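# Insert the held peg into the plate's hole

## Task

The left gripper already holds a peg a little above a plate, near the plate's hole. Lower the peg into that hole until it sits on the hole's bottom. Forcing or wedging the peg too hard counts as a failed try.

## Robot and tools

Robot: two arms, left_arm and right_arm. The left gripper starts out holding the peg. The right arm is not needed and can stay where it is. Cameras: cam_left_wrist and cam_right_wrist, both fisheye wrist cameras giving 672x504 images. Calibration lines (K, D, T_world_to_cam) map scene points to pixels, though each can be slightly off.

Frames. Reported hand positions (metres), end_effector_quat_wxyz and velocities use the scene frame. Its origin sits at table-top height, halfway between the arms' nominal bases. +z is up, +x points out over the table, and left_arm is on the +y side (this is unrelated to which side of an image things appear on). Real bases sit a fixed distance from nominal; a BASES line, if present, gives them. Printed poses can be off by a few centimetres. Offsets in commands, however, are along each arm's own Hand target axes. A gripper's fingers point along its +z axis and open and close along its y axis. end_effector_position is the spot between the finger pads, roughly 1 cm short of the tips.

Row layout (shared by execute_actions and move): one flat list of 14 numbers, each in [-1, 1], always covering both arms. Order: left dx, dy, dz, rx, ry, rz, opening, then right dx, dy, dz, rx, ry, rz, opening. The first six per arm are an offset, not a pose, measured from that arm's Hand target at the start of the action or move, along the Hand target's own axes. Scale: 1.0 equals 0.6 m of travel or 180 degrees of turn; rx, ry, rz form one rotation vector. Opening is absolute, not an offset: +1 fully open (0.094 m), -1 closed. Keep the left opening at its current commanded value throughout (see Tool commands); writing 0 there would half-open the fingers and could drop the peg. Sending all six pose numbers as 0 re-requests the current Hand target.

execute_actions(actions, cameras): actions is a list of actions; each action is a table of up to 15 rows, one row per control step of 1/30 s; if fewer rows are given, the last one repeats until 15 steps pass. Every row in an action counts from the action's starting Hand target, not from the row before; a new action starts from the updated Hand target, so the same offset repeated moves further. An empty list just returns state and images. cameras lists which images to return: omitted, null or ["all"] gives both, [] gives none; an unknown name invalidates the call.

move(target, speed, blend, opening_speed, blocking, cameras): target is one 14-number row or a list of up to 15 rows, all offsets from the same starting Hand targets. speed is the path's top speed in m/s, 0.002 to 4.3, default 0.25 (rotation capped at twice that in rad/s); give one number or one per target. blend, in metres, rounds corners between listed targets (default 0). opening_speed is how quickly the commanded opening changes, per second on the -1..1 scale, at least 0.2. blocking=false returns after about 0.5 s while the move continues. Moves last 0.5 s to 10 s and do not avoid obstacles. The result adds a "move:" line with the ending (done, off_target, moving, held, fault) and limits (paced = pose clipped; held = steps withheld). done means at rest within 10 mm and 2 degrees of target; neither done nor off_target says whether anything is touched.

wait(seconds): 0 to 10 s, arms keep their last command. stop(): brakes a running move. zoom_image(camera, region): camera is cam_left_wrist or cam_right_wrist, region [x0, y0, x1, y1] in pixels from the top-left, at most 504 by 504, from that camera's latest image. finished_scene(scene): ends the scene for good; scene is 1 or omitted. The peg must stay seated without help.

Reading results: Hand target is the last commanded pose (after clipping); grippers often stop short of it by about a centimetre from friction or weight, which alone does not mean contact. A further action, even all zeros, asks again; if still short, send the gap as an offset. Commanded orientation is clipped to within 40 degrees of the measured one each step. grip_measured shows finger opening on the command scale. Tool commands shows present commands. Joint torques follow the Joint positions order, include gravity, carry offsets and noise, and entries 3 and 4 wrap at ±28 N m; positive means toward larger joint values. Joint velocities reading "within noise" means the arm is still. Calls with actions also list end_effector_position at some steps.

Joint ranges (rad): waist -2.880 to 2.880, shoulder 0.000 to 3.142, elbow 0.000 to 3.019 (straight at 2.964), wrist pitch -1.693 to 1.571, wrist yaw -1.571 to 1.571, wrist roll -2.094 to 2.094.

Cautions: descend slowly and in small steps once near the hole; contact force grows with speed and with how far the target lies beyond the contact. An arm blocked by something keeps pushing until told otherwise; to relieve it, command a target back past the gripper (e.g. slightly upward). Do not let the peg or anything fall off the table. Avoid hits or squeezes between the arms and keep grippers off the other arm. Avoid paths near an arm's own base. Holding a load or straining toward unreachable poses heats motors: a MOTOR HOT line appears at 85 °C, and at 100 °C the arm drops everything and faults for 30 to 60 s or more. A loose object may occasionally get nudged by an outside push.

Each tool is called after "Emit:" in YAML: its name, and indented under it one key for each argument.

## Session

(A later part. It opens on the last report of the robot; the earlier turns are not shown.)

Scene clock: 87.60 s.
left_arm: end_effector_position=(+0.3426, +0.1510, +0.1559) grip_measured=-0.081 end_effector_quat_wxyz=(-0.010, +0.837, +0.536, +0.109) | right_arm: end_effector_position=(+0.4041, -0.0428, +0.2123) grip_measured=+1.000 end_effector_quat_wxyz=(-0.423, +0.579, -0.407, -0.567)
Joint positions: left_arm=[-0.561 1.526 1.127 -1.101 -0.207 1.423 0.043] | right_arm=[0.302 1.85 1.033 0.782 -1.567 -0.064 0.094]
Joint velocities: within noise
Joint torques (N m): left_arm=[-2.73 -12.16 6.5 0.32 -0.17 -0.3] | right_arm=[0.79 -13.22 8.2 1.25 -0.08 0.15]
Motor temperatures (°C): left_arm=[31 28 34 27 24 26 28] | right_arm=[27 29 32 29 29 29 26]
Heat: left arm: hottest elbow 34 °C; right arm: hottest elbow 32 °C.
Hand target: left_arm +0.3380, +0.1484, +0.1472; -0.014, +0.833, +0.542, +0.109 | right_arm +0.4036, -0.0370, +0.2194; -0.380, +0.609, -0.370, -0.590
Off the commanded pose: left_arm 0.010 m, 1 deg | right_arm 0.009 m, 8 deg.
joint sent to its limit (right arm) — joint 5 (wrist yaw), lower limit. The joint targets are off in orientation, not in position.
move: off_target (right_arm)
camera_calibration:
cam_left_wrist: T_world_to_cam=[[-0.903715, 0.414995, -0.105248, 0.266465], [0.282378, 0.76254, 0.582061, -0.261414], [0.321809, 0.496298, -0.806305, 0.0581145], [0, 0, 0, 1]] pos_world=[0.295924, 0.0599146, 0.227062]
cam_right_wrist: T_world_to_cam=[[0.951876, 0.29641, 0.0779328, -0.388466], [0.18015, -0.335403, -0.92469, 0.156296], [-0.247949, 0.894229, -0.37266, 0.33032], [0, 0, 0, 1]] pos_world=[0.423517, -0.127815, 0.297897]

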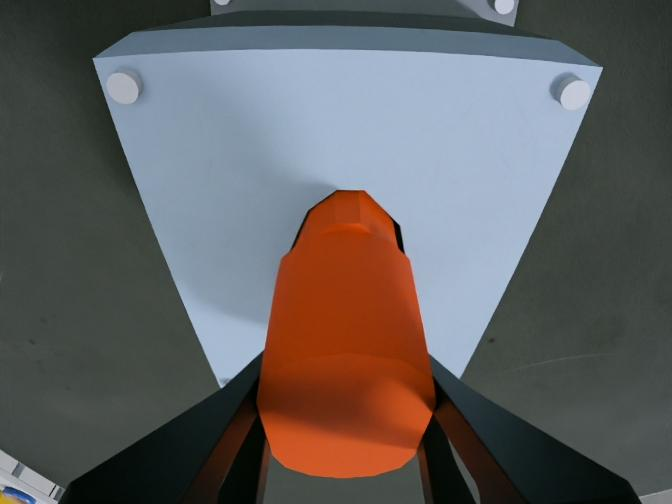

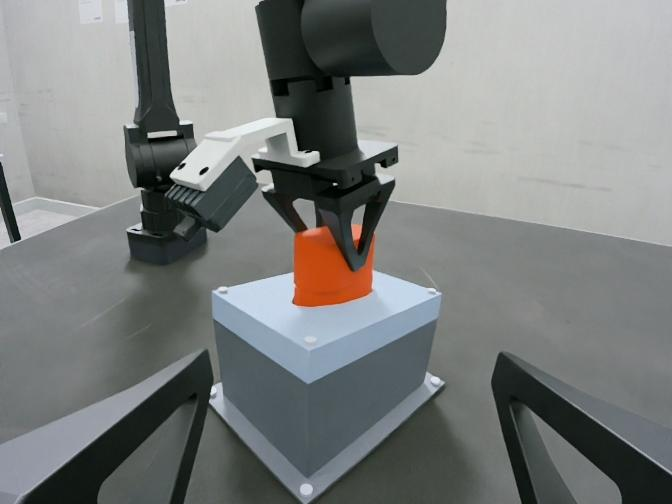

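Emit:
move:
  target: [0.0115,0.007,-0.015,0,0,0,-1,0,0,0,0,0,0,1]
  speed: 0.03

Emit:
zoom_image:
  camera: "cam_right_wrist"
  region: [280, 230, 390, 330]

Scene clock: 88.53 s.
left_arm: end_effector_position=(+0.3421, +0.1513, +0.1559) grip_measured=-0.081 end_effector_quat_wxyz=(-0.011, +0.837, +0.537, +0.108) | right_arm: end_effector_position=(+0.4041, -0.0428, +0.2123) grip_measured=+1.000 end_effector_quat_wxyz=(-0.423, +0.579, -0.407, -0.567)
Joint positions: left_arm=[-0.561 1.526 1.127 -1.104 -0.207 1.421 0.043] | right_arm=[0.302 1.85 1.033 0.782 -1.567 -0.064 0.094]
Joint velocities: within noise
Joint torques (N m): left_arm=[-1.73 -12.63 8.13 -0.51 -0.14 -0.15] | right_arm=[0.79 -13.27 8.17 1.25 -0.07 0.14]
Motor temperatures (°C): left_arm=[31 28 34 27 24 26 28] | right_arm=[27 29 32 29 29 29 26]
Heat: left arm: hottest elbow 34 °C; right arm: hottest elbow 32 °C.
Hand target: left_arm +0.3429, +0.1516, +0.1577; -0.015, +0.833, +0.542, +0.108 | right_arm +0.4036, -0.0370, +0.2194; -0.380, +0.609, -0.370, -0.590
Off the commanded pose: left_arm 0.002 m, 1 deg | right_arm 0.009 m, 8 deg.
joint sent to its limit (right arm) — joint 5 (wrist yaw), lower limit. The joint targets are off in orientation, not in position.
move: off_target (right_arm)
camera_calibration:
cam_left_wrist: T_world_to_cam=[[-0.904793, 0.4131, -0.103433, 0.266264], [0.281645, 0.76266, 0.582258, -0.261269], [0.319415, 0.497692, -0.806397, 0.0587704], [0, 0, 0, 1]] pos_world=[0.295727, 0.0600166, 0.227059]
cam_right_wrist: T_world_to_cam=[[0.951876, 0.29641, 0.0779328, -0.388466], [0.18015, -0.335403, -0.92469, 0.156296], [-0.247949, 0.894229, -0.37266, 0.33032], [0, 0, 0, 1]] pos_world=[0.423517, -0.127815, 0.297897]

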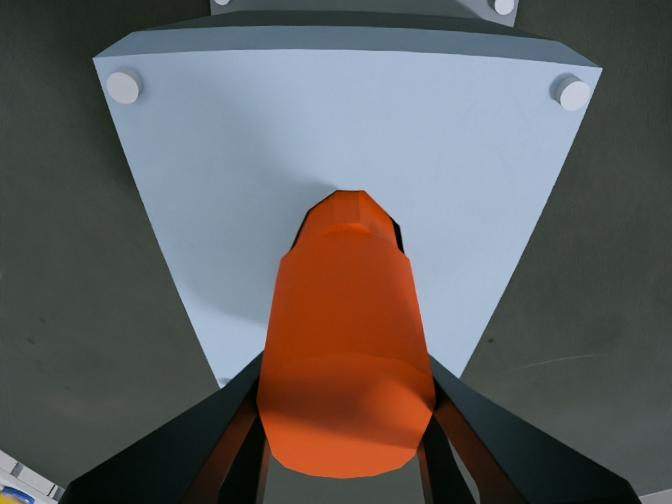

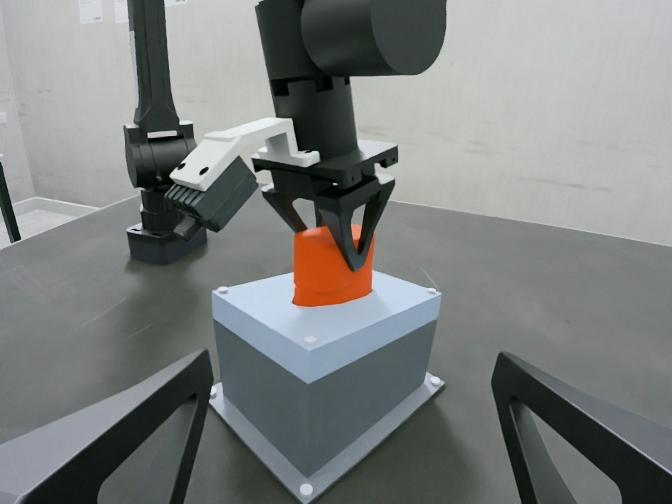

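Scaled by 4.582 from the camera's 672x504 image, which has a finer 960x720 frame.

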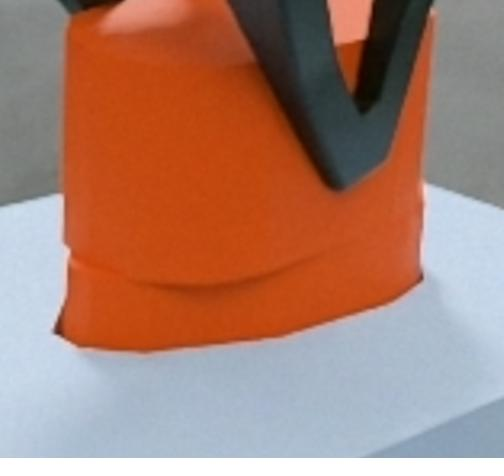

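Emit:
move:
  target: [0,0,0,0,0,0,0.15,0,0,0,0,0,0,1]
  opening_speed: 0.4
  speed: 0.03

Emit:
zoom_image:
  camera: "cam_right_wrist"
  region: [280, 230, 390, 330]

Scene clock: 91.87 s.
left_arm: end_effector_position=(+0.3416, +0.1521, +0.1558) grip_measured=+0.147 end_effector_quat_wxyz=(-0.013, +0.835, +0.539, +0.108) | right_arm: end_effector_position=(+0.4041, -0.0428, +0.2123) grip_measured=+1.000 end_effector_quat_wxyz=(-0.423, +0.579, -0.407, -0.567)
Joint positions: left_arm=[-0.561 1.526 1.127 -1.107 -0.209 1.416 0.054] | right_arm=[0.302 1.85 1.033 0.782 -1.567 -0.064 0.094]
Joint velocities: within noise
Joint torques (N m): left_arm=[-1.67 -12.63 8.14 -0.43 -0.06 -0.1] | right_arm=[0.73 -13.39 8.17 1.22 -0.09 0.15]
Motor temperatures (°C): left_arm=[30 28 34 27 24 26 28] | right_arm=[27 29 32 29 29 29 26]
Heat: left arm: hottest elbow 34 °C; right arm: hottest elbow 32 °C.
Hand target: left_arm +0.3429, +0.1517, +0.1577; -0.015, +0.833, +0.542, +0.108 | right_arm +0.4036, -0.0370, +0.2194; -0.380, +0.609, -0.370, -0.590
Off the commanded pose: left_arm 0.002 m, 1 deg | right_arm 0.009 m, 8 deg.
joint sent to its limit (right arm) — joint 5 (wrist yaw), lower limit. The joint targets are off in orientation, not in position.
move: off_target (right_arm)
camera_calibration:
cam_left_wrist: T_world_to_cam=[[-0.90682, 0.409253, -0.100943, 0.266327], [0.278899, 0.762103, 0.584307, -0.260961], [0.316058, 0.501708, -0.805231, 0.0587286], [0, 0, 0, 1]] pos_world=[0.295731, 0.0604198, 0.226655]
cam_right_wrist: T_world_to_cam=[[0.951876, 0.29641, 0.0779328, -0.388466], [0.18015, -0.335403, -0.92469, 0.156296], [-0.247949, 0.894229, -0.37266, 0.33032], [0, 0, 0, 1]] pos_world=[0.423517, -0.127815, 0.297897]

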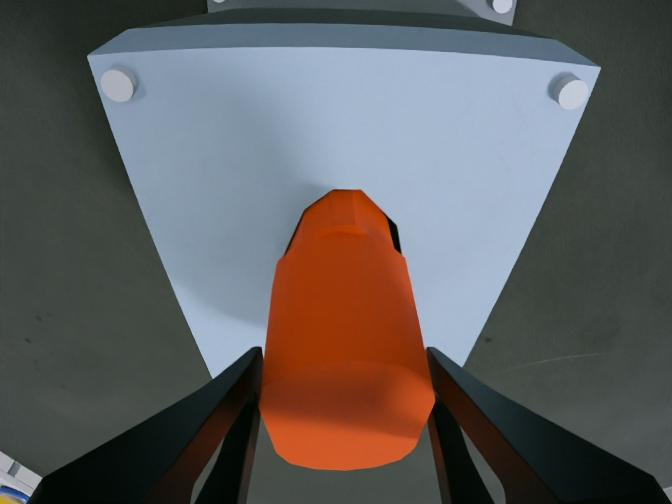

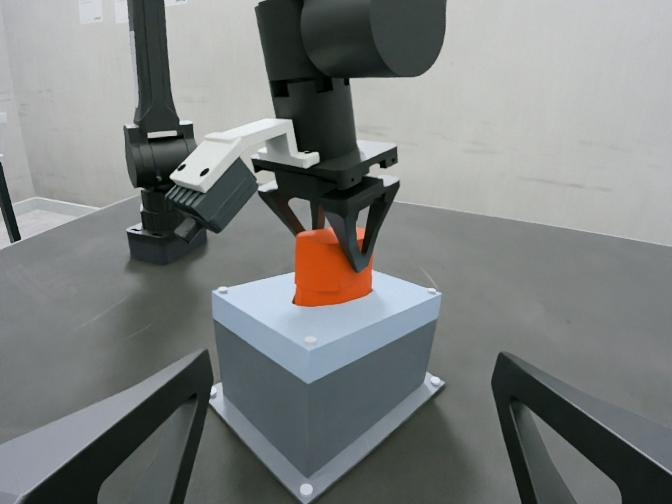

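Scaled by 4.582 from the camera's 672x504 image, which has a finer 960x720 frame.

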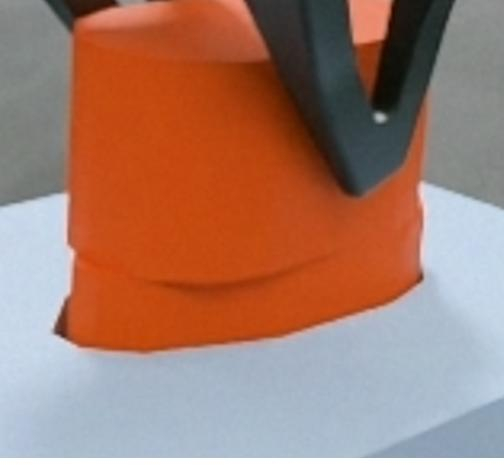

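Emit:
move:
  target: [0,0,-0.15,0,0,0,0.3,0,0,0,0,0,0,1]
  speed: 0.1
  opening_speed: 0.4

Emit:
zoom_image:
  camera: "cam_right_wrist"
  region: [280, 210, 390, 330]

Emit:
zoom_image:
  camera: "cam_left_wrist"
  region: [170, 130, 480, 440]

Scene clock: 93.60 s.
left_arm: end_effector_position=(+0.3169, +0.1527, +0.2190) grip_measured=+0.297 end_effector_quat_wxyz=(-0.042, +0.835, +0.541, +0.097) | right_arm: end_effector_position=(+0.4041, -0.0428, +0.2123) grip_measured=+1.000 end_effector_quat_wxyz=(-0.423, +0.579, -0.407, -0.567)
Joint positions: left_arm=[-0.593 1.462 1.232 -1.348 -0.211 1.372 0.061] | right_arm=[0.302 1.85 1.033 0.782 -1.567 -0.064 0.094]
Joint velocities: within noise
Joint torques (N m): left_arm=[-2.55 -13.16 11.89 -0.53 -0.07 -0.09] | right_arm=[0.85 -13.39 8.18 1.21 -0.08 0.14]
Motor temperatures (°C): left_arm=[30 28 34 27 24 26 28] | right_arm=[27 29 32 28 29 29 26]
Heat: left arm: hottest elbow 34 °C; right arm: hottest elbow 32 °C.
Hand target: left_arm +0.3282, +0.1389, +0.2458; -0.014, +0.833, +0.542, +0.109 | right_arm +0.4036, -0.0370, +0.2194; -0.380, +0.609, -0.370, -0.590
Off the commanded pose: left_arm 0.032 m, 3 deg | right_arm 0.009 m, 8 deg.
joint sent to its limit (right arm) — joint 5 (wrist yaw), lower limit. The joint targets are off in orientation, not in position.
move: off_target (left_arm, right_arm)
camera_calibration:
cam_left_wrist: T_world_to_cam=[[-0.914982, 0.401529, -0.0397933, 0.240528], [0.300685, 0.744286, 0.596344, -0.298301], [0.269067, 0.533679, -0.801742, 0.126357], [0, 0, 0, 1]] pos_world=[0.275775, 0.0580085, 0.288767]
cam_right_wrist: T_world_to_cam=[[0.951876, 0.29641, 0.0779328, -0.388466], [0.18015, -0.335403, -0.92469, 0.156296], [-0.247949, 0.894229, -0.37266, 0.33032], [0, 0, 0, 1]] pos_world=[0.423517, -0.127815, 0.297897]

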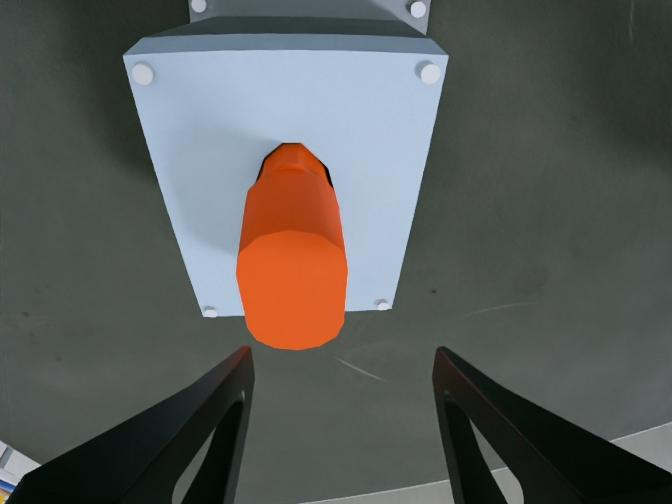

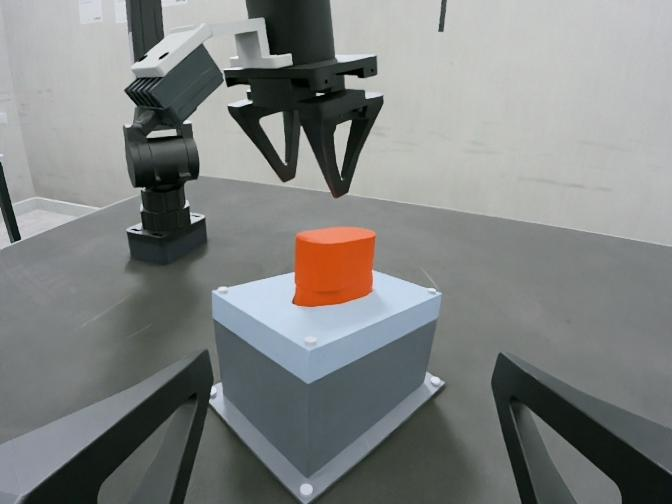

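Scaled by 4.200 from the camera's 672x504 image, which has a finer 960x720 frame.

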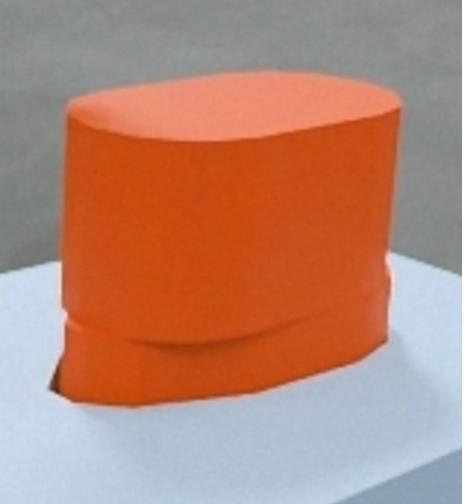

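Scaled by 1.626 from the camera's 672x504 image, which has a finer 960x720 frame.

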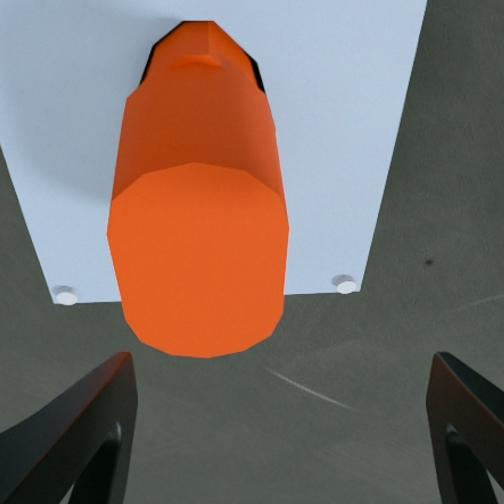

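Emit:
move:
  target:
    - [0,0,0,0,0,0,-1,0,0,0,0,0,0,1]
    - [-0.007,0.0393,0.0223,0,0,0,-1,0,0,0,0,0,0,1]
  speed: 0.08

Emit:
zoom_image:
  camera: "cam_right_wrist"
  region: [260, 150, 410, 330]

Scene clock: 95.67 s.
left_arm: end_effector_position=(+0.3313, +0.1426, +0.2131) grip_measured=-0.991 end_effector_quat_wxyz=(-0.045, +0.834, +0.541, +0.095) | right_arm: end_effector_position=(+0.4041, -0.0428, +0.2123) grip_measured=+1.000 end_effector_quat_wxyz=(-0.423, +0.579, -0.407, -0.567)
Joint positions: left_arm=[-0.593 1.515 1.274 -1.344 -0.211 1.371 0] | right_arm=[0.302 1.85 1.033 0.782 -1.567 -0.064 0.094]
Joint velocities: within noise
Joint torques (N m): left_arm=[-2.02 -12.98 11.9 0.21 -0.06 0] | right_arm=[0.91 -13.39 8.18 1.24 -0.08 0.14]
Motor temperatures (°C): left_arm=[30 28 34 27 24 26 28] | right_arm=[27 29 32 28 29 29 26]
Heat: left arm: hottest elbow 34 °C; right arm: hottest elbow 32 °C.
Hand target: left_arm +0.3501, +0.1274, +0.2340; -0.015, +0.833, +0.542, +0.109 | right_arm +0.4036, -0.0370, +0.2194; -0.380, +0.609, -0.370, -0.590
Off the commanded pose: left_arm 0.032 m, 4 deg | right_arm 0.009 m, 8 deg.
joint sent to its limit (right arm) — joint 5 (wrist yaw), lower limit. The joint targets are off in orientation, not in position.
move: off_target (left_arm, right_arm)
camera_calibration:
cam_left_wrist: T_world_to_cam=[[-0.915638, 0.40065, -0.0329693, 0.256354], [0.303145, 0.742006, 0.597939, -0.292409], [0.264028, 0.537501, -0.800863, 0.124193], [0, 0, 0, 1]] pos_world=[0.290579, 0.0475071, 0.282757]
cam_right_wrist: T_world_to_cam=[[0.951876, 0.29641, 0.0779328, -0.388466], [0.18015, -0.335403, -0.92469, 0.156296], [-0.247949, 0.894229, -0.37266, 0.33032], [0, 0, 0, 1]] pos_world=[0.423517, -0.127815, 0.297897]

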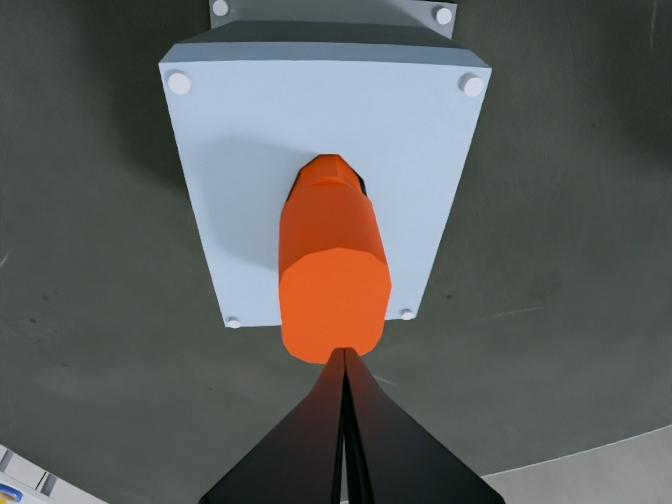

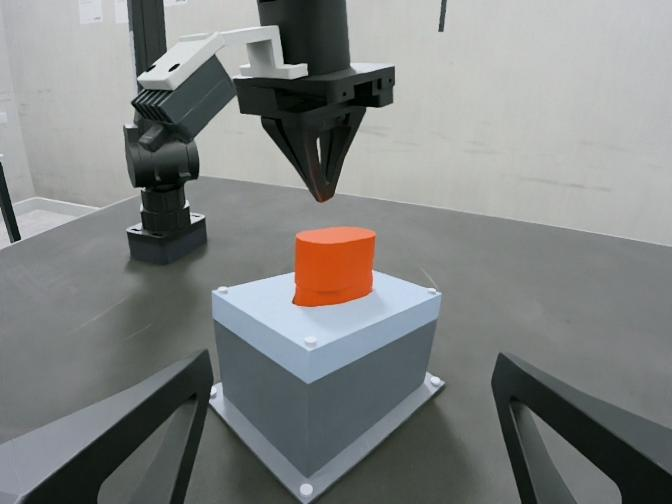

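Scaled by 2.800 from the camera's 672x504 image, which has a finer 960x720 frame.

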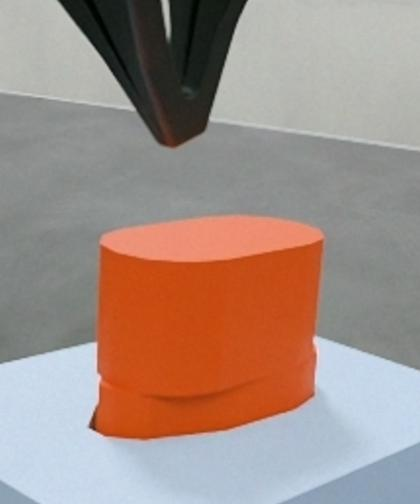

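Emit:
move:
  target: [-0.003,0.0108,0.0275,0,0,0,-1,0,0,0,0,0,0,1]
  speed: 0.06

Emit:
zoom_image:
  camera: "cam_right_wrist"
  region: [260, 150, 410, 330]

Scene clock: 96.77 s.
left_arm: end_effector_position=(+0.3400, +0.1363, +0.2021) grip_measured=-0.991 end_effector_quat_wxyz=(-0.040, +0.834, +0.542, +0.098) | right_arm: end_effector_position=(+0.4041, -0.0428, +0.2123) grip_measured=+1.000 end_effector_quat_wxyz=(-0.423, +0.579, -0.407, -0.567)
Joint positions: left_arm=[-0.593 1.542 1.275 -1.306 -0.211 1.371 0] | right_arm=[0.302 1.85 1.033 0.782 -1.567 -0.064 0.094]
Joint velocities: within noise
Joint torques (N m): left_arm=[-1.55 -13.04 11.22 0.28 -0.07 0.07] | right_arm=[0.79 -13.33 8.18 1.24 -0.08 0.13]
Motor temperatures (°C): left_arm=[30 28 35 27 24 26 28] | right_arm=[27 29 32 28 29 29 26]
Heat: left arm: hottest elbow 35 °C; right arm: hottest elbow 32 °C.
Hand target: left_arm +0.3580, +0.1254, +0.2182; -0.014, +0.833, +0.542, +0.109 | right_arm +0.4036, -0.0370, +0.2194; -0.380, +0.609, -0.370, -0.590
Off the commanded pose: left_arm 0.026 m, 3 deg | right_arm 0.009 m, 8 deg.
joint sent to its limit (right arm) — joint 5 (wrist yaw), lower limit. The joint targets are off in orientation, not in position.
move: off_target (left_arm, right_arm)
camera_calibration:
cam_left_wrist: T_world_to_cam=[[-0.915268, 0.400289, -0.0453109, 0.268992], [0.296951, 0.7464, 0.595573, -0.281806], [0.272221, 0.531654, -0.802022, 0.114648], [0, 0, 0, 1]] pos_world=[0.298673, 0.0417121, 0.271975]
cam_right_wrist: T_world_to_cam=[[0.951876, 0.29641, 0.0779328, -0.388466], [0.18015, -0.335403, -0.92469, 0.156296], [-0.247949, 0.894229, -0.37266, 0.33032], [0, 0, 0, 1]] pos_world=[0.423517, -0.127815, 0.297897]

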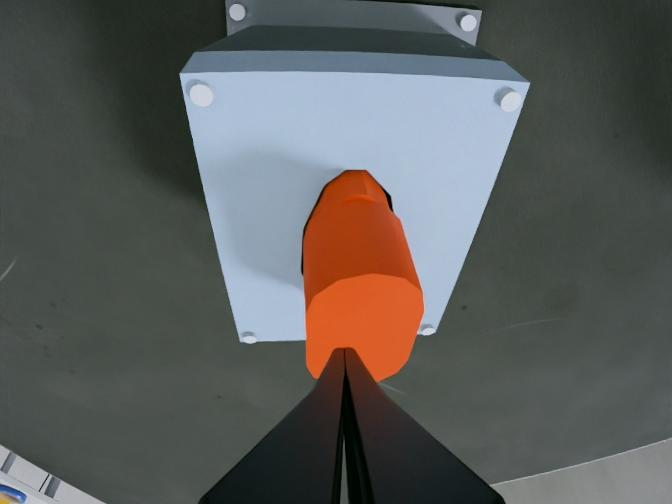

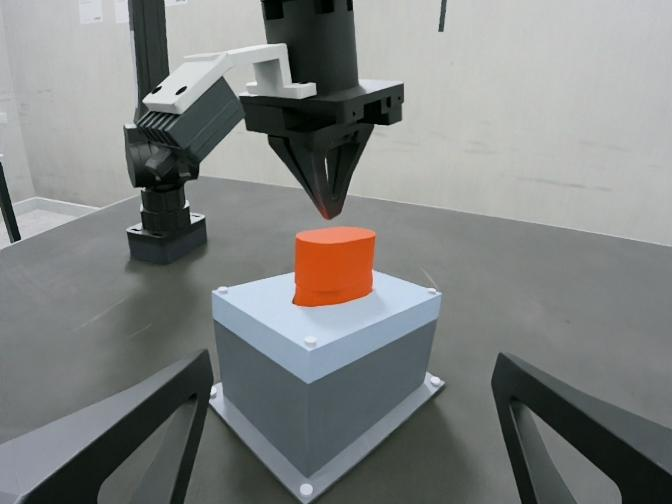

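Scaled by 2.800 from the camera's 672x504 image, which has a finer 960x720 frame.

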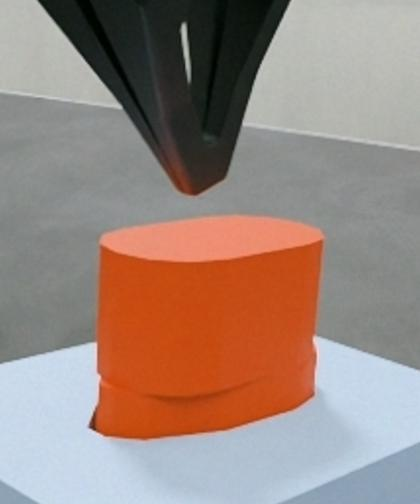

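Emit:
move:
  target: [-0.0007,-0.0105,0.0195,0,0,0,-1,0,0,0,0,0,0,1]
  speed: 0.05

Emit:
zoom_image:
  camera: "cam_right_wrist"
  region: [260, 150, 410, 330]

Scene clock: 97.77 s.
left_arm: end_effector_position=(+0.3467, +0.1316, +0.2022) grip_measured=-0.991 end_effector_quat_wxyz=(-0.024, +0.833, +0.543, +0.104) | right_arm: end_effector_position=(+0.4041, -0.0428, +0.2123) grip_measured=+1.000 end_effector_quat_wxyz=(-0.423, +0.579, -0.407, -0.567)
Joint positions: left_arm=[-0.593 1.542 1.275 -1.272 -0.211 1.371 0] | right_arm=[0.302 1.85 1.033 0.782 -1.567 -0.064 0.094]
Joint velocities: within noise
Joint torques (N m): left_arm=[-1.38 -13.51 8.59 0.35 -0.05 0.1] | right_arm=[0.91 -13.33 8.17 1.26 -0.08 0.14]
Motor temperatures (°C): left_arm=[30 28 35 27 24 26 28] | right_arm=[27 29 32 28 29 29 26]
Heat: left arm: hottest elbow 35 °C; right arm: hottest elbow 32 °C.
Hand target: left_arm +0.3540, +0.1293, +0.2061; -0.014, +0.833, +0.542, +0.108 | right_arm +0.4036, -0.0370, +0.2194; -0.380, +0.609, -0.370, -0.590
Off the commanded pose: left_arm 0.009 m, 1 deg | right_arm 0.009 m, 8 deg.
joint sent to its limit (right arm) — joint 5 (wrist yaw), lower limit. The joint targets are off in orientation, not in position.
move: off_target (right_arm)
camera_calibration:
cam_left_wrist: T_world_to_cam=[[-0.913563, 0.399116, -0.0781544, 0.283111], [0.280746, 0.757924, 0.58884, -0.274879], [0.294251, 0.516001, -0.804462, 0.110305], [0, 0, 0, 1]] pos_world=[0.303354, 0.0384256, 0.272723]
cam_right_wrist: T_world_to_cam=[[0.951876, 0.29641, 0.0779328, -0.388466], [0.18015, -0.335403, -0.92469, 0.156296], [-0.247949, 0.894229, -0.37266, 0.33032], [0, 0, 0, 1]] pos_world=[0.423517, -0.127815, 0.297897]

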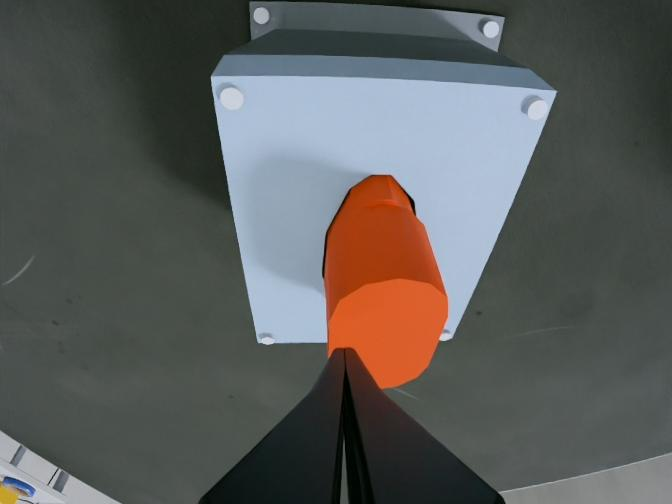

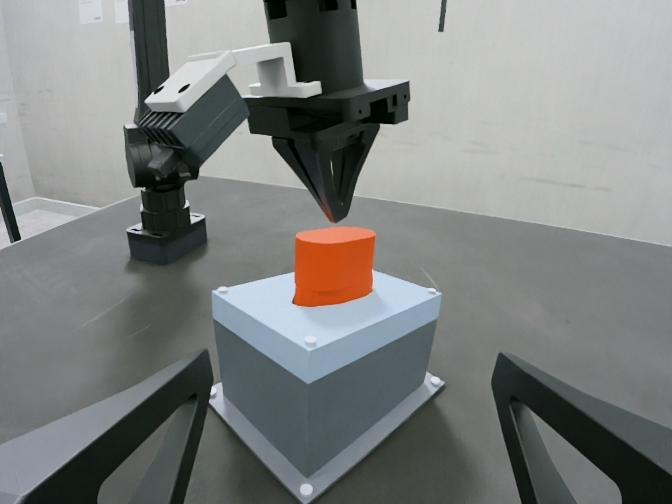

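Scaled by 2.800 from the camera's 672x504 image, which has a finer 960x720 frame.

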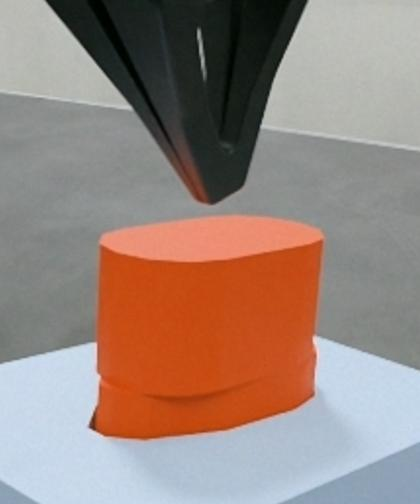

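Emit:
move:
  target: [-0.0003,-0.0258,0.0217,0,0,0,-1,0,0,0,0,0,0,1]
  speed: 0.05

Emit:
zoom_image:
  camera: "cam_right_wrist"
  region: [260, 150, 410, 330]

Scene clock: 98.90 s.
left_arm: end_effector_position=(+0.3417, +0.1352, +0.1878) grip_measured=-0.991 end_effector_quat_wxyz=(-0.023, +0.833, +0.543, +0.104) | right_arm: end_effector_position=(+0.4041, -0.0428, +0.2123) grip_measured=+1.000 end_effector_quat_wxyz=(-0.423, +0.579, -0.407, -0.567)
Joint positions: left_arm=[-0.593 1.536 1.229 -1.23 -0.212 1.371 0] | right_arm=[0.302 1.85 1.033 0.782 -1.567 -0.064 0.094]
Joint velocities: within noise
Joint torques (N m): left_arm=[-1.44 -14.8 6.97 0.35 -0.04 0.08] | right_arm=[0.73 -13.39 8.17 1.24 -0.08 0.13]
Motor temperatures (°C): left_arm=[30 28 35 27 24 26 28] | right_arm=[27 29 32 28 29 29 26]
Heat: left arm: hottest elbow 35 °C; right arm: hottest elbow 32 °C.
Hand target: left_arm +0.3421, +0.1373, +0.1919; -0.014, +0.833, +0.542, +0.109 | right_arm +0.4036, -0.0370, +0.2194; -0.380, +0.609, -0.370, -0.590
Off the commanded pose: left_arm 0.005 m, 1 deg | right_arm 0.009 m, 8 deg.
joint sent to its limit (right arm) — joint 5 (wrist yaw), lower limit. The joint targets are off in orientation, not in position.
move: off_target (right_arm)
camera_calibration:
cam_left_wrist: T_world_to_cam=[[-0.913431, 0.39904, -0.0800727, 0.276348], [0.279695, 0.758384, 0.588748, -0.26738], [0.29566, 0.515385, -0.804341, 0.0979407], [0, 0, 0, 1]] pos_world=[0.298252, 0.0420262, 0.258325]
cam_right_wrist: T_world_to_cam=[[0.951876, 0.29641, 0.0779328, -0.388466], [0.18015, -0.335403, -0.92469, 0.156296], [-0.247949, 0.894229, -0.37266, 0.33032], [0, 0, 0, 1]] pos_world=[0.423517, -0.127815, 0.297897]

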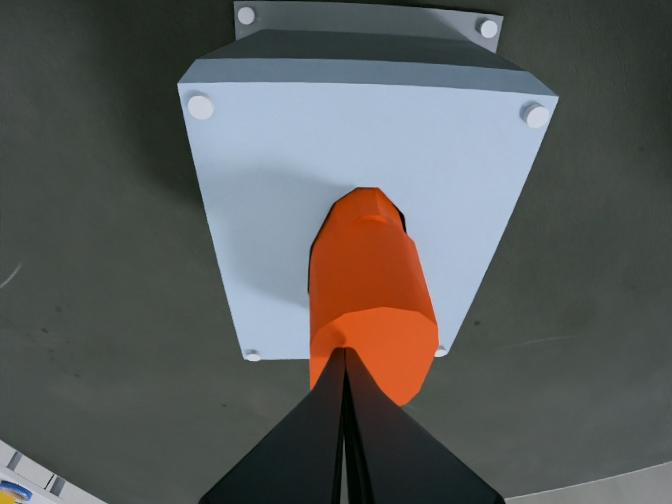

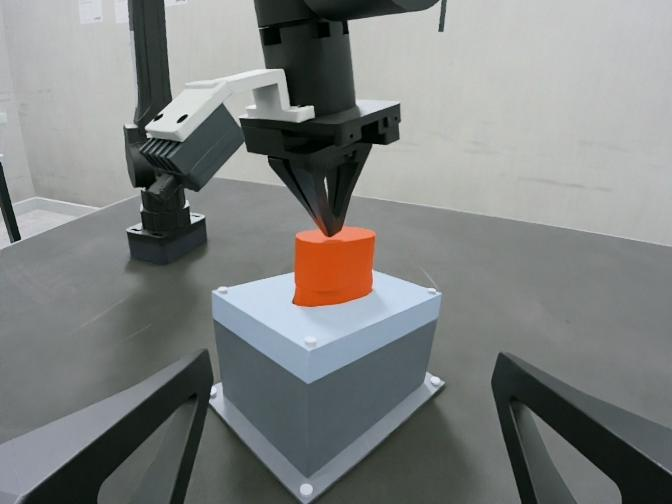

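Scaled by 2.800 from the camera's 672x504 image, which has a finer 960x720 frame.

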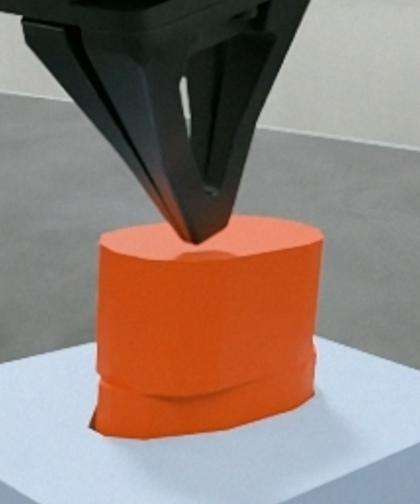

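Emit:
move:
  target:
    - [0.0135,-0.007,0.0,0,0,0,-1,0,0,0,0,0,0,1]
    - [0.0108,-0.0083,0.0118,0,0,0,-1,0,0,0,0,0,0,1]
  speed: 0.03

Emit:
zoom_image:
  camera: "cam_right_wrist"
  region: [280, 210, 390, 330]

Scene clock: 101.27 s.
left_arm: end_effector_position=(+0.3394, +0.1413, +0.1845) grip_measured=-0.991 end_effector_quat_wxyz=(-0.021, +0.834, +0.541, +0.106) | right_arm: end_effector_position=(+0.4041, -0.0428, +0.2123) grip_measured=+1.000 end_effector_quat_wxyz=(-0.423, +0.579, -0.407, -0.567)
Joint positions: left_arm=[-0.585 1.521 1.202 -1.21 -0.212 1.384 0] | right_arm=[0.302 1.85 1.033 0.782 -1.567 -0.064 0.094]
Joint velocities: within noise
Joint torques (N m): left_arm=[-0.91 -14.1 6.82 0.43 -0.01 0.1] | right_arm=[0.85 -13.27 8.17 1.24 -0.08 0.14]
Motor temperatures (°C): left_arm=[30 28 35 27 24 26 28] | right_arm=[27 29 32 28 29 29 26]
Heat: left arm: hottest elbow 35 °C; right arm: hottest elbow 32 °C.
Hand target: left_arm +0.3413, +0.1462, +0.1857; -0.014, +0.833, +0.542, +0.109 | right_arm +0.4036, -0.0370, +0.2194; -0.380, +0.609, -0.370, -0.590
Off the commanded pose: left_arm 0.005 m, 1 deg | right_arm 0.009 m, 8 deg.
joint sent to its limit (right arm) — joint 5 (wrist yaw), lower limit. The joint targets are off in orientation, not in position.
move: off_target (right_arm)
camera_calibration:
cam_left_wrist: T_world_to_cam=[[-0.910884, 0.403706, -0.0855105, 0.270971], [0.280966, 0.758492, 0.588004, -0.269661], [0.30224, 0.511577, -0.804326, 0.0911328], [0, 0, 0, 1]] pos_world=[0.295045, 0.0485215, 0.255033]
cam_right_wrist: T_world_to_cam=[[0.951876, 0.29641, 0.0779328, -0.388466], [0.18015, -0.335403, -0.92469, 0.156296], [-0.247949, 0.894229, -0.37266, 0.33032], [0, 0, 0, 1]] pos_world=[0.423517, -0.127815, 0.297897]

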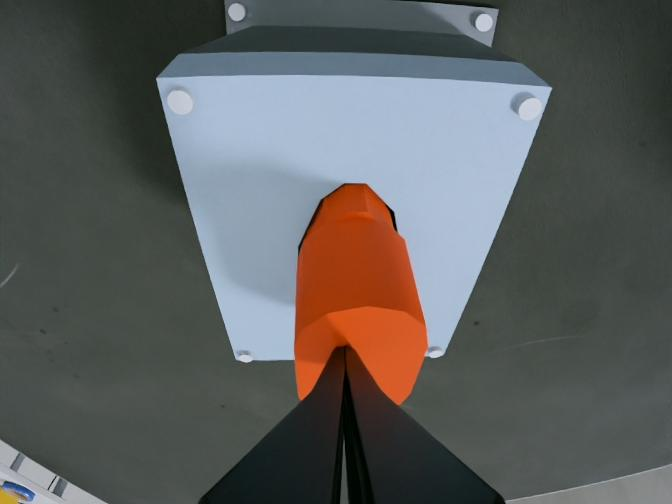

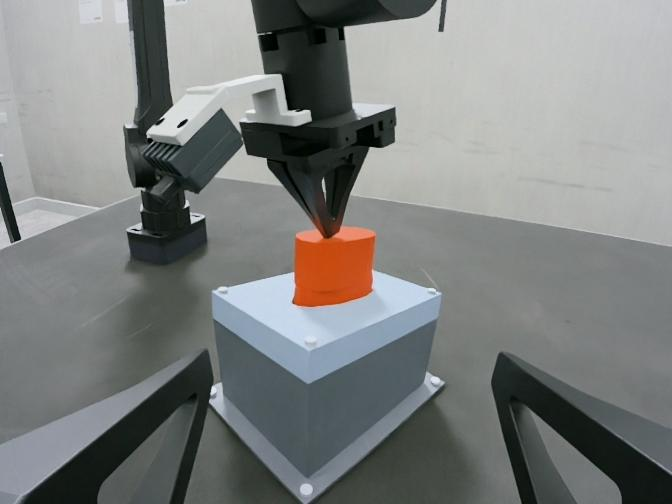

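Scaled by 4.200 from the camera's 672x504 image, which has a finer 960x720 frame.

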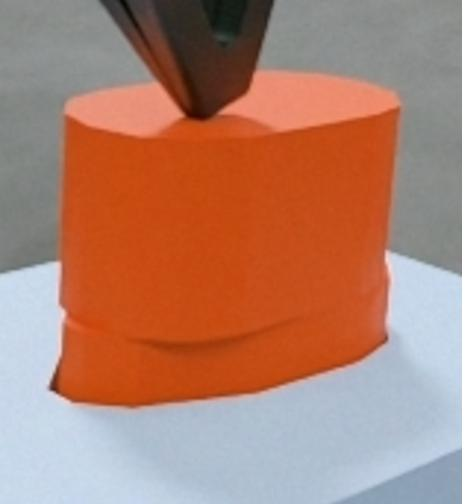

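Emit:
move:
  target: [0.001,-0.0033,0.013,0,0,0,-1,0,0,0,0,0,0,1]
  speed: 0.02

Emit:
zoom_image:
  camera: "cam_right_wrist"
  region: [280, 210, 390, 330]

Scene clock: 102.13 s.
left_arm: end_effector_position=(+0.3391, +0.1415, +0.1840) grip_measured=-0.991 end_effector_quat_wxyz=(-0.013, +0.835, +0.540, +0.109) | right_arm: end_effector_position=(+0.4041, -0.0428, +0.2123) grip_measured=+1.000 end_effector_quat_wxyz=(-0.423, +0.579, -0.407, -0.567)
Joint positions: left_arm=[-0.585 1.511 1.189 -1.19 -0.212 1.389 0] | right_arm=[0.302 1.85 1.033 0.782 -1.567 -0.064 0.094]
Joint velocities: within noise
Joint torques (N m): left_arm=[-0.67 -12.92 6.42 0.53 0.01 0.09] | right_arm=[0.73 -13.1 8.18 1.25 -0.09 0.13]
Motor temperatures (°C): left_arm=[30 28 35 27 24 26 28] | right_arm=[27 29 32 28 29 29 26]
Heat: left arm: hottest elbow 35 °C; right arm: hottest elbow 32 °C.
Hand target: left_arm +0.3409, +0.1486, +0.1780; -0.015, +0.833, +0.542, +0.108 | right_arm +0.4036, -0.0370, +0.2194; -0.380, +0.609, -0.370, -0.590
Off the commanded pose: left_arm 0.010 m, 0 deg | right_arm 0.009 m, 8 deg.
joint sent to its limit (right arm) — joint 5 (wrist yaw), lower limit. The joint targets are off in orientation, not in position.
move: off_target (right_arm)
camera_calibration:
cam_left_wrist: T_world_to_cam=[[-0.907878, 0.406973, -0.100649, 0.271988], [0.276871, 0.76232, 0.584988, -0.26811], [0.314801, 0.503231, -0.804772, 0.0877745], [0, 0, 0, 1]] pos_world=[0.293533, 0.0495224, 0.254855]
cam_right_wrist: T_world_to_cam=[[0.951876, 0.29641, 0.0779328, -0.388466], [0.18015, -0.335403, -0.92469, 0.156296], [-0.247949, 0.894229, -0.37266, 0.33032], [0, 0, 0, 1]] pos_world=[0.423517, -0.127815, 0.297897]

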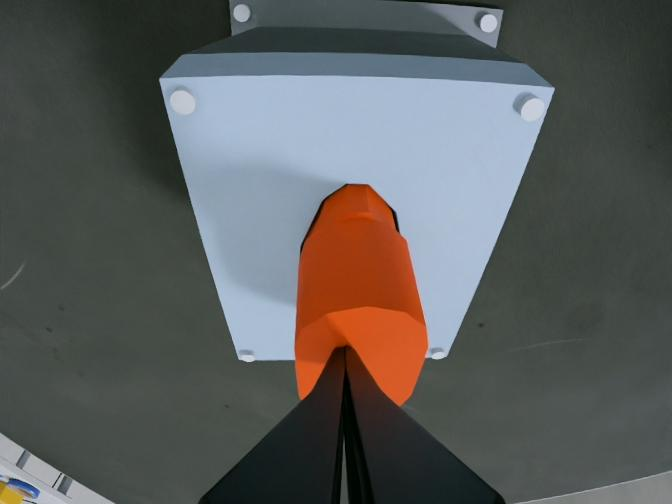

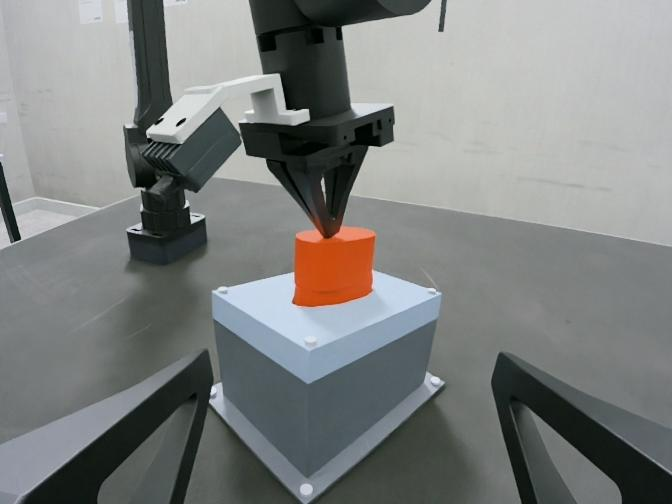

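Scaled by 4.200 from the camera's 672x504 image, which has a finer 960x720 frame.

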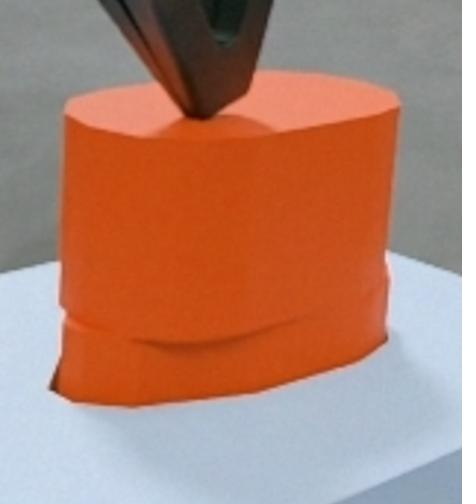

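Emit:
move:
  target: [0,0,-0.12,0,0,0,-1,0,0,0,0,0,0,1]
  speed: 0.1

Emit:
zoom_image:
  camera: "cam_right_wrist"
  region: [280, 210, 390, 330]

Emit:
zoom_image:
  camera: "cam_left_wrist"
  region: [200, 100, 440, 340]

Scene clock: 103.70 s.
left_arm: end_effector_position=(+0.3183, +0.1521, +0.2229) grip_measured=-0.991 end_effector_quat_wxyz=(-0.041, +0.834, +0.541, +0.097) | right_arm: end_effector_position=(+0.4041, -0.0428, +0.2123) grip_measured=+1.000 end_effector_quat_wxyz=(-0.423, +0.579, -0.407, -0.567)
Joint positions: left_arm=[-0.593 1.462 1.242 -1.355 -0.212 1.372 0] | right_arm=[0.302 1.85 1.033 0.782 -1.567 -0.064 0.094]
Joint velocities: within noise
Joint torques (N m): left_arm=[-2.67 -12.98 11.84 -0.53 -0.04 -0.09] | right_arm=[0.79 -13.39 8.2 1.21 -0.08 0.14]
Motor temperatures (°C): left_arm=[30 28 35 27 24 26 28] | right_arm=[27 29 32 28 29 29 26]
Heat: left arm: hottest elbow 35 °C; right arm: hottest elbow 32 °C.
Hand target: left_arm +0.3290, +0.1384, +0.2482; -0.015, +0.833, +0.542, +0.108 | right_arm +0.4036, -0.0370, +0.2194; -0.380, +0.609, -0.370, -0.590
Off the commanded pose: left_arm 0.031 m, 3 deg | right_arm 0.009 m, 8 deg.
joint sent to its limit (right arm) — joint 5 (wrist yaw), lower limit. The joint targets are off in orientation, not in position.
move: off_target (left_arm, right_arm)
camera_calibration:
cam_left_wrist: T_world_to_cam=[[-0.915026, 0.401102, -0.0429387, 0.242978], [0.298623, 0.745087, 0.59638, -0.300029], [0.271202, 0.532881, -0.801553, 0.128883], [0, 0, 0, 1]] pos_world=[0.276973, 0.0574098, 0.292671]
cam_right_wrist: T_world_to_cam=[[0.951876, 0.29641, 0.0779328, -0.388466], [0.18015, -0.335403, -0.92469, 0.156296], [-0.247949, 0.894229, -0.37266, 0.33032], [0, 0, 0, 1]] pos_world=[0.423517, -0.127815, 0.297897]

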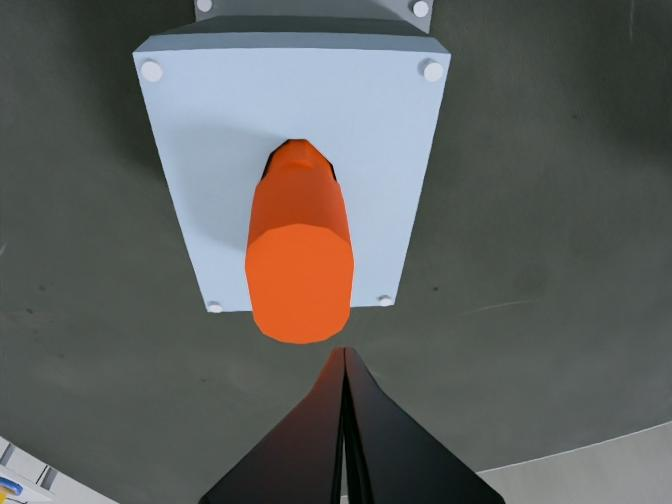

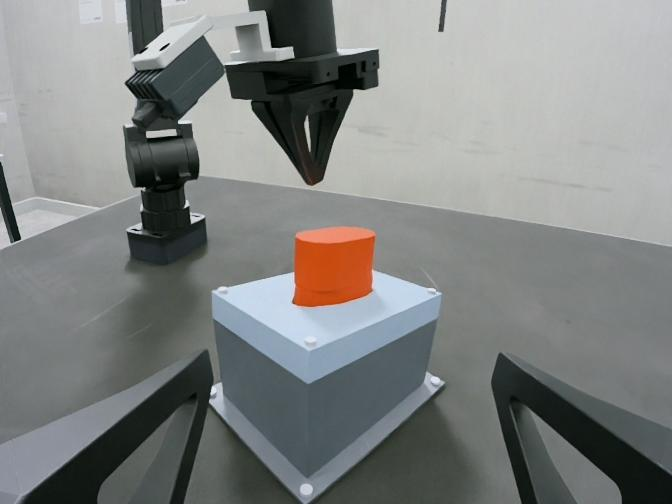

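Scaled by 4.200 from the camera's 672x504 image, which has a finer 960x720 frame.

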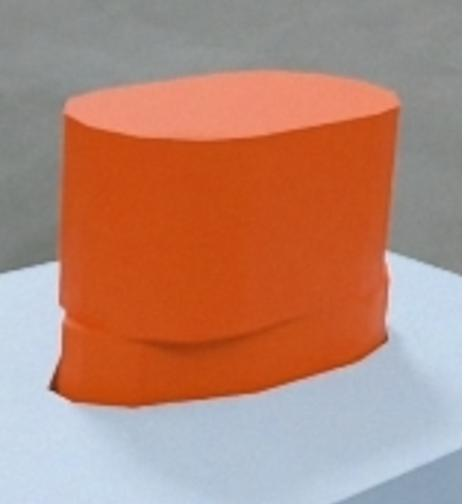

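Scaled by 2.100 from the camera's 672x504 image, which has a finer 960x720 frame.

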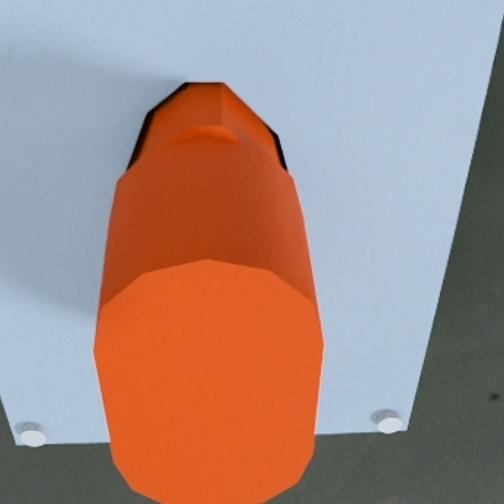

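Emit:
finished_scene:

The scene is finished: the task was done.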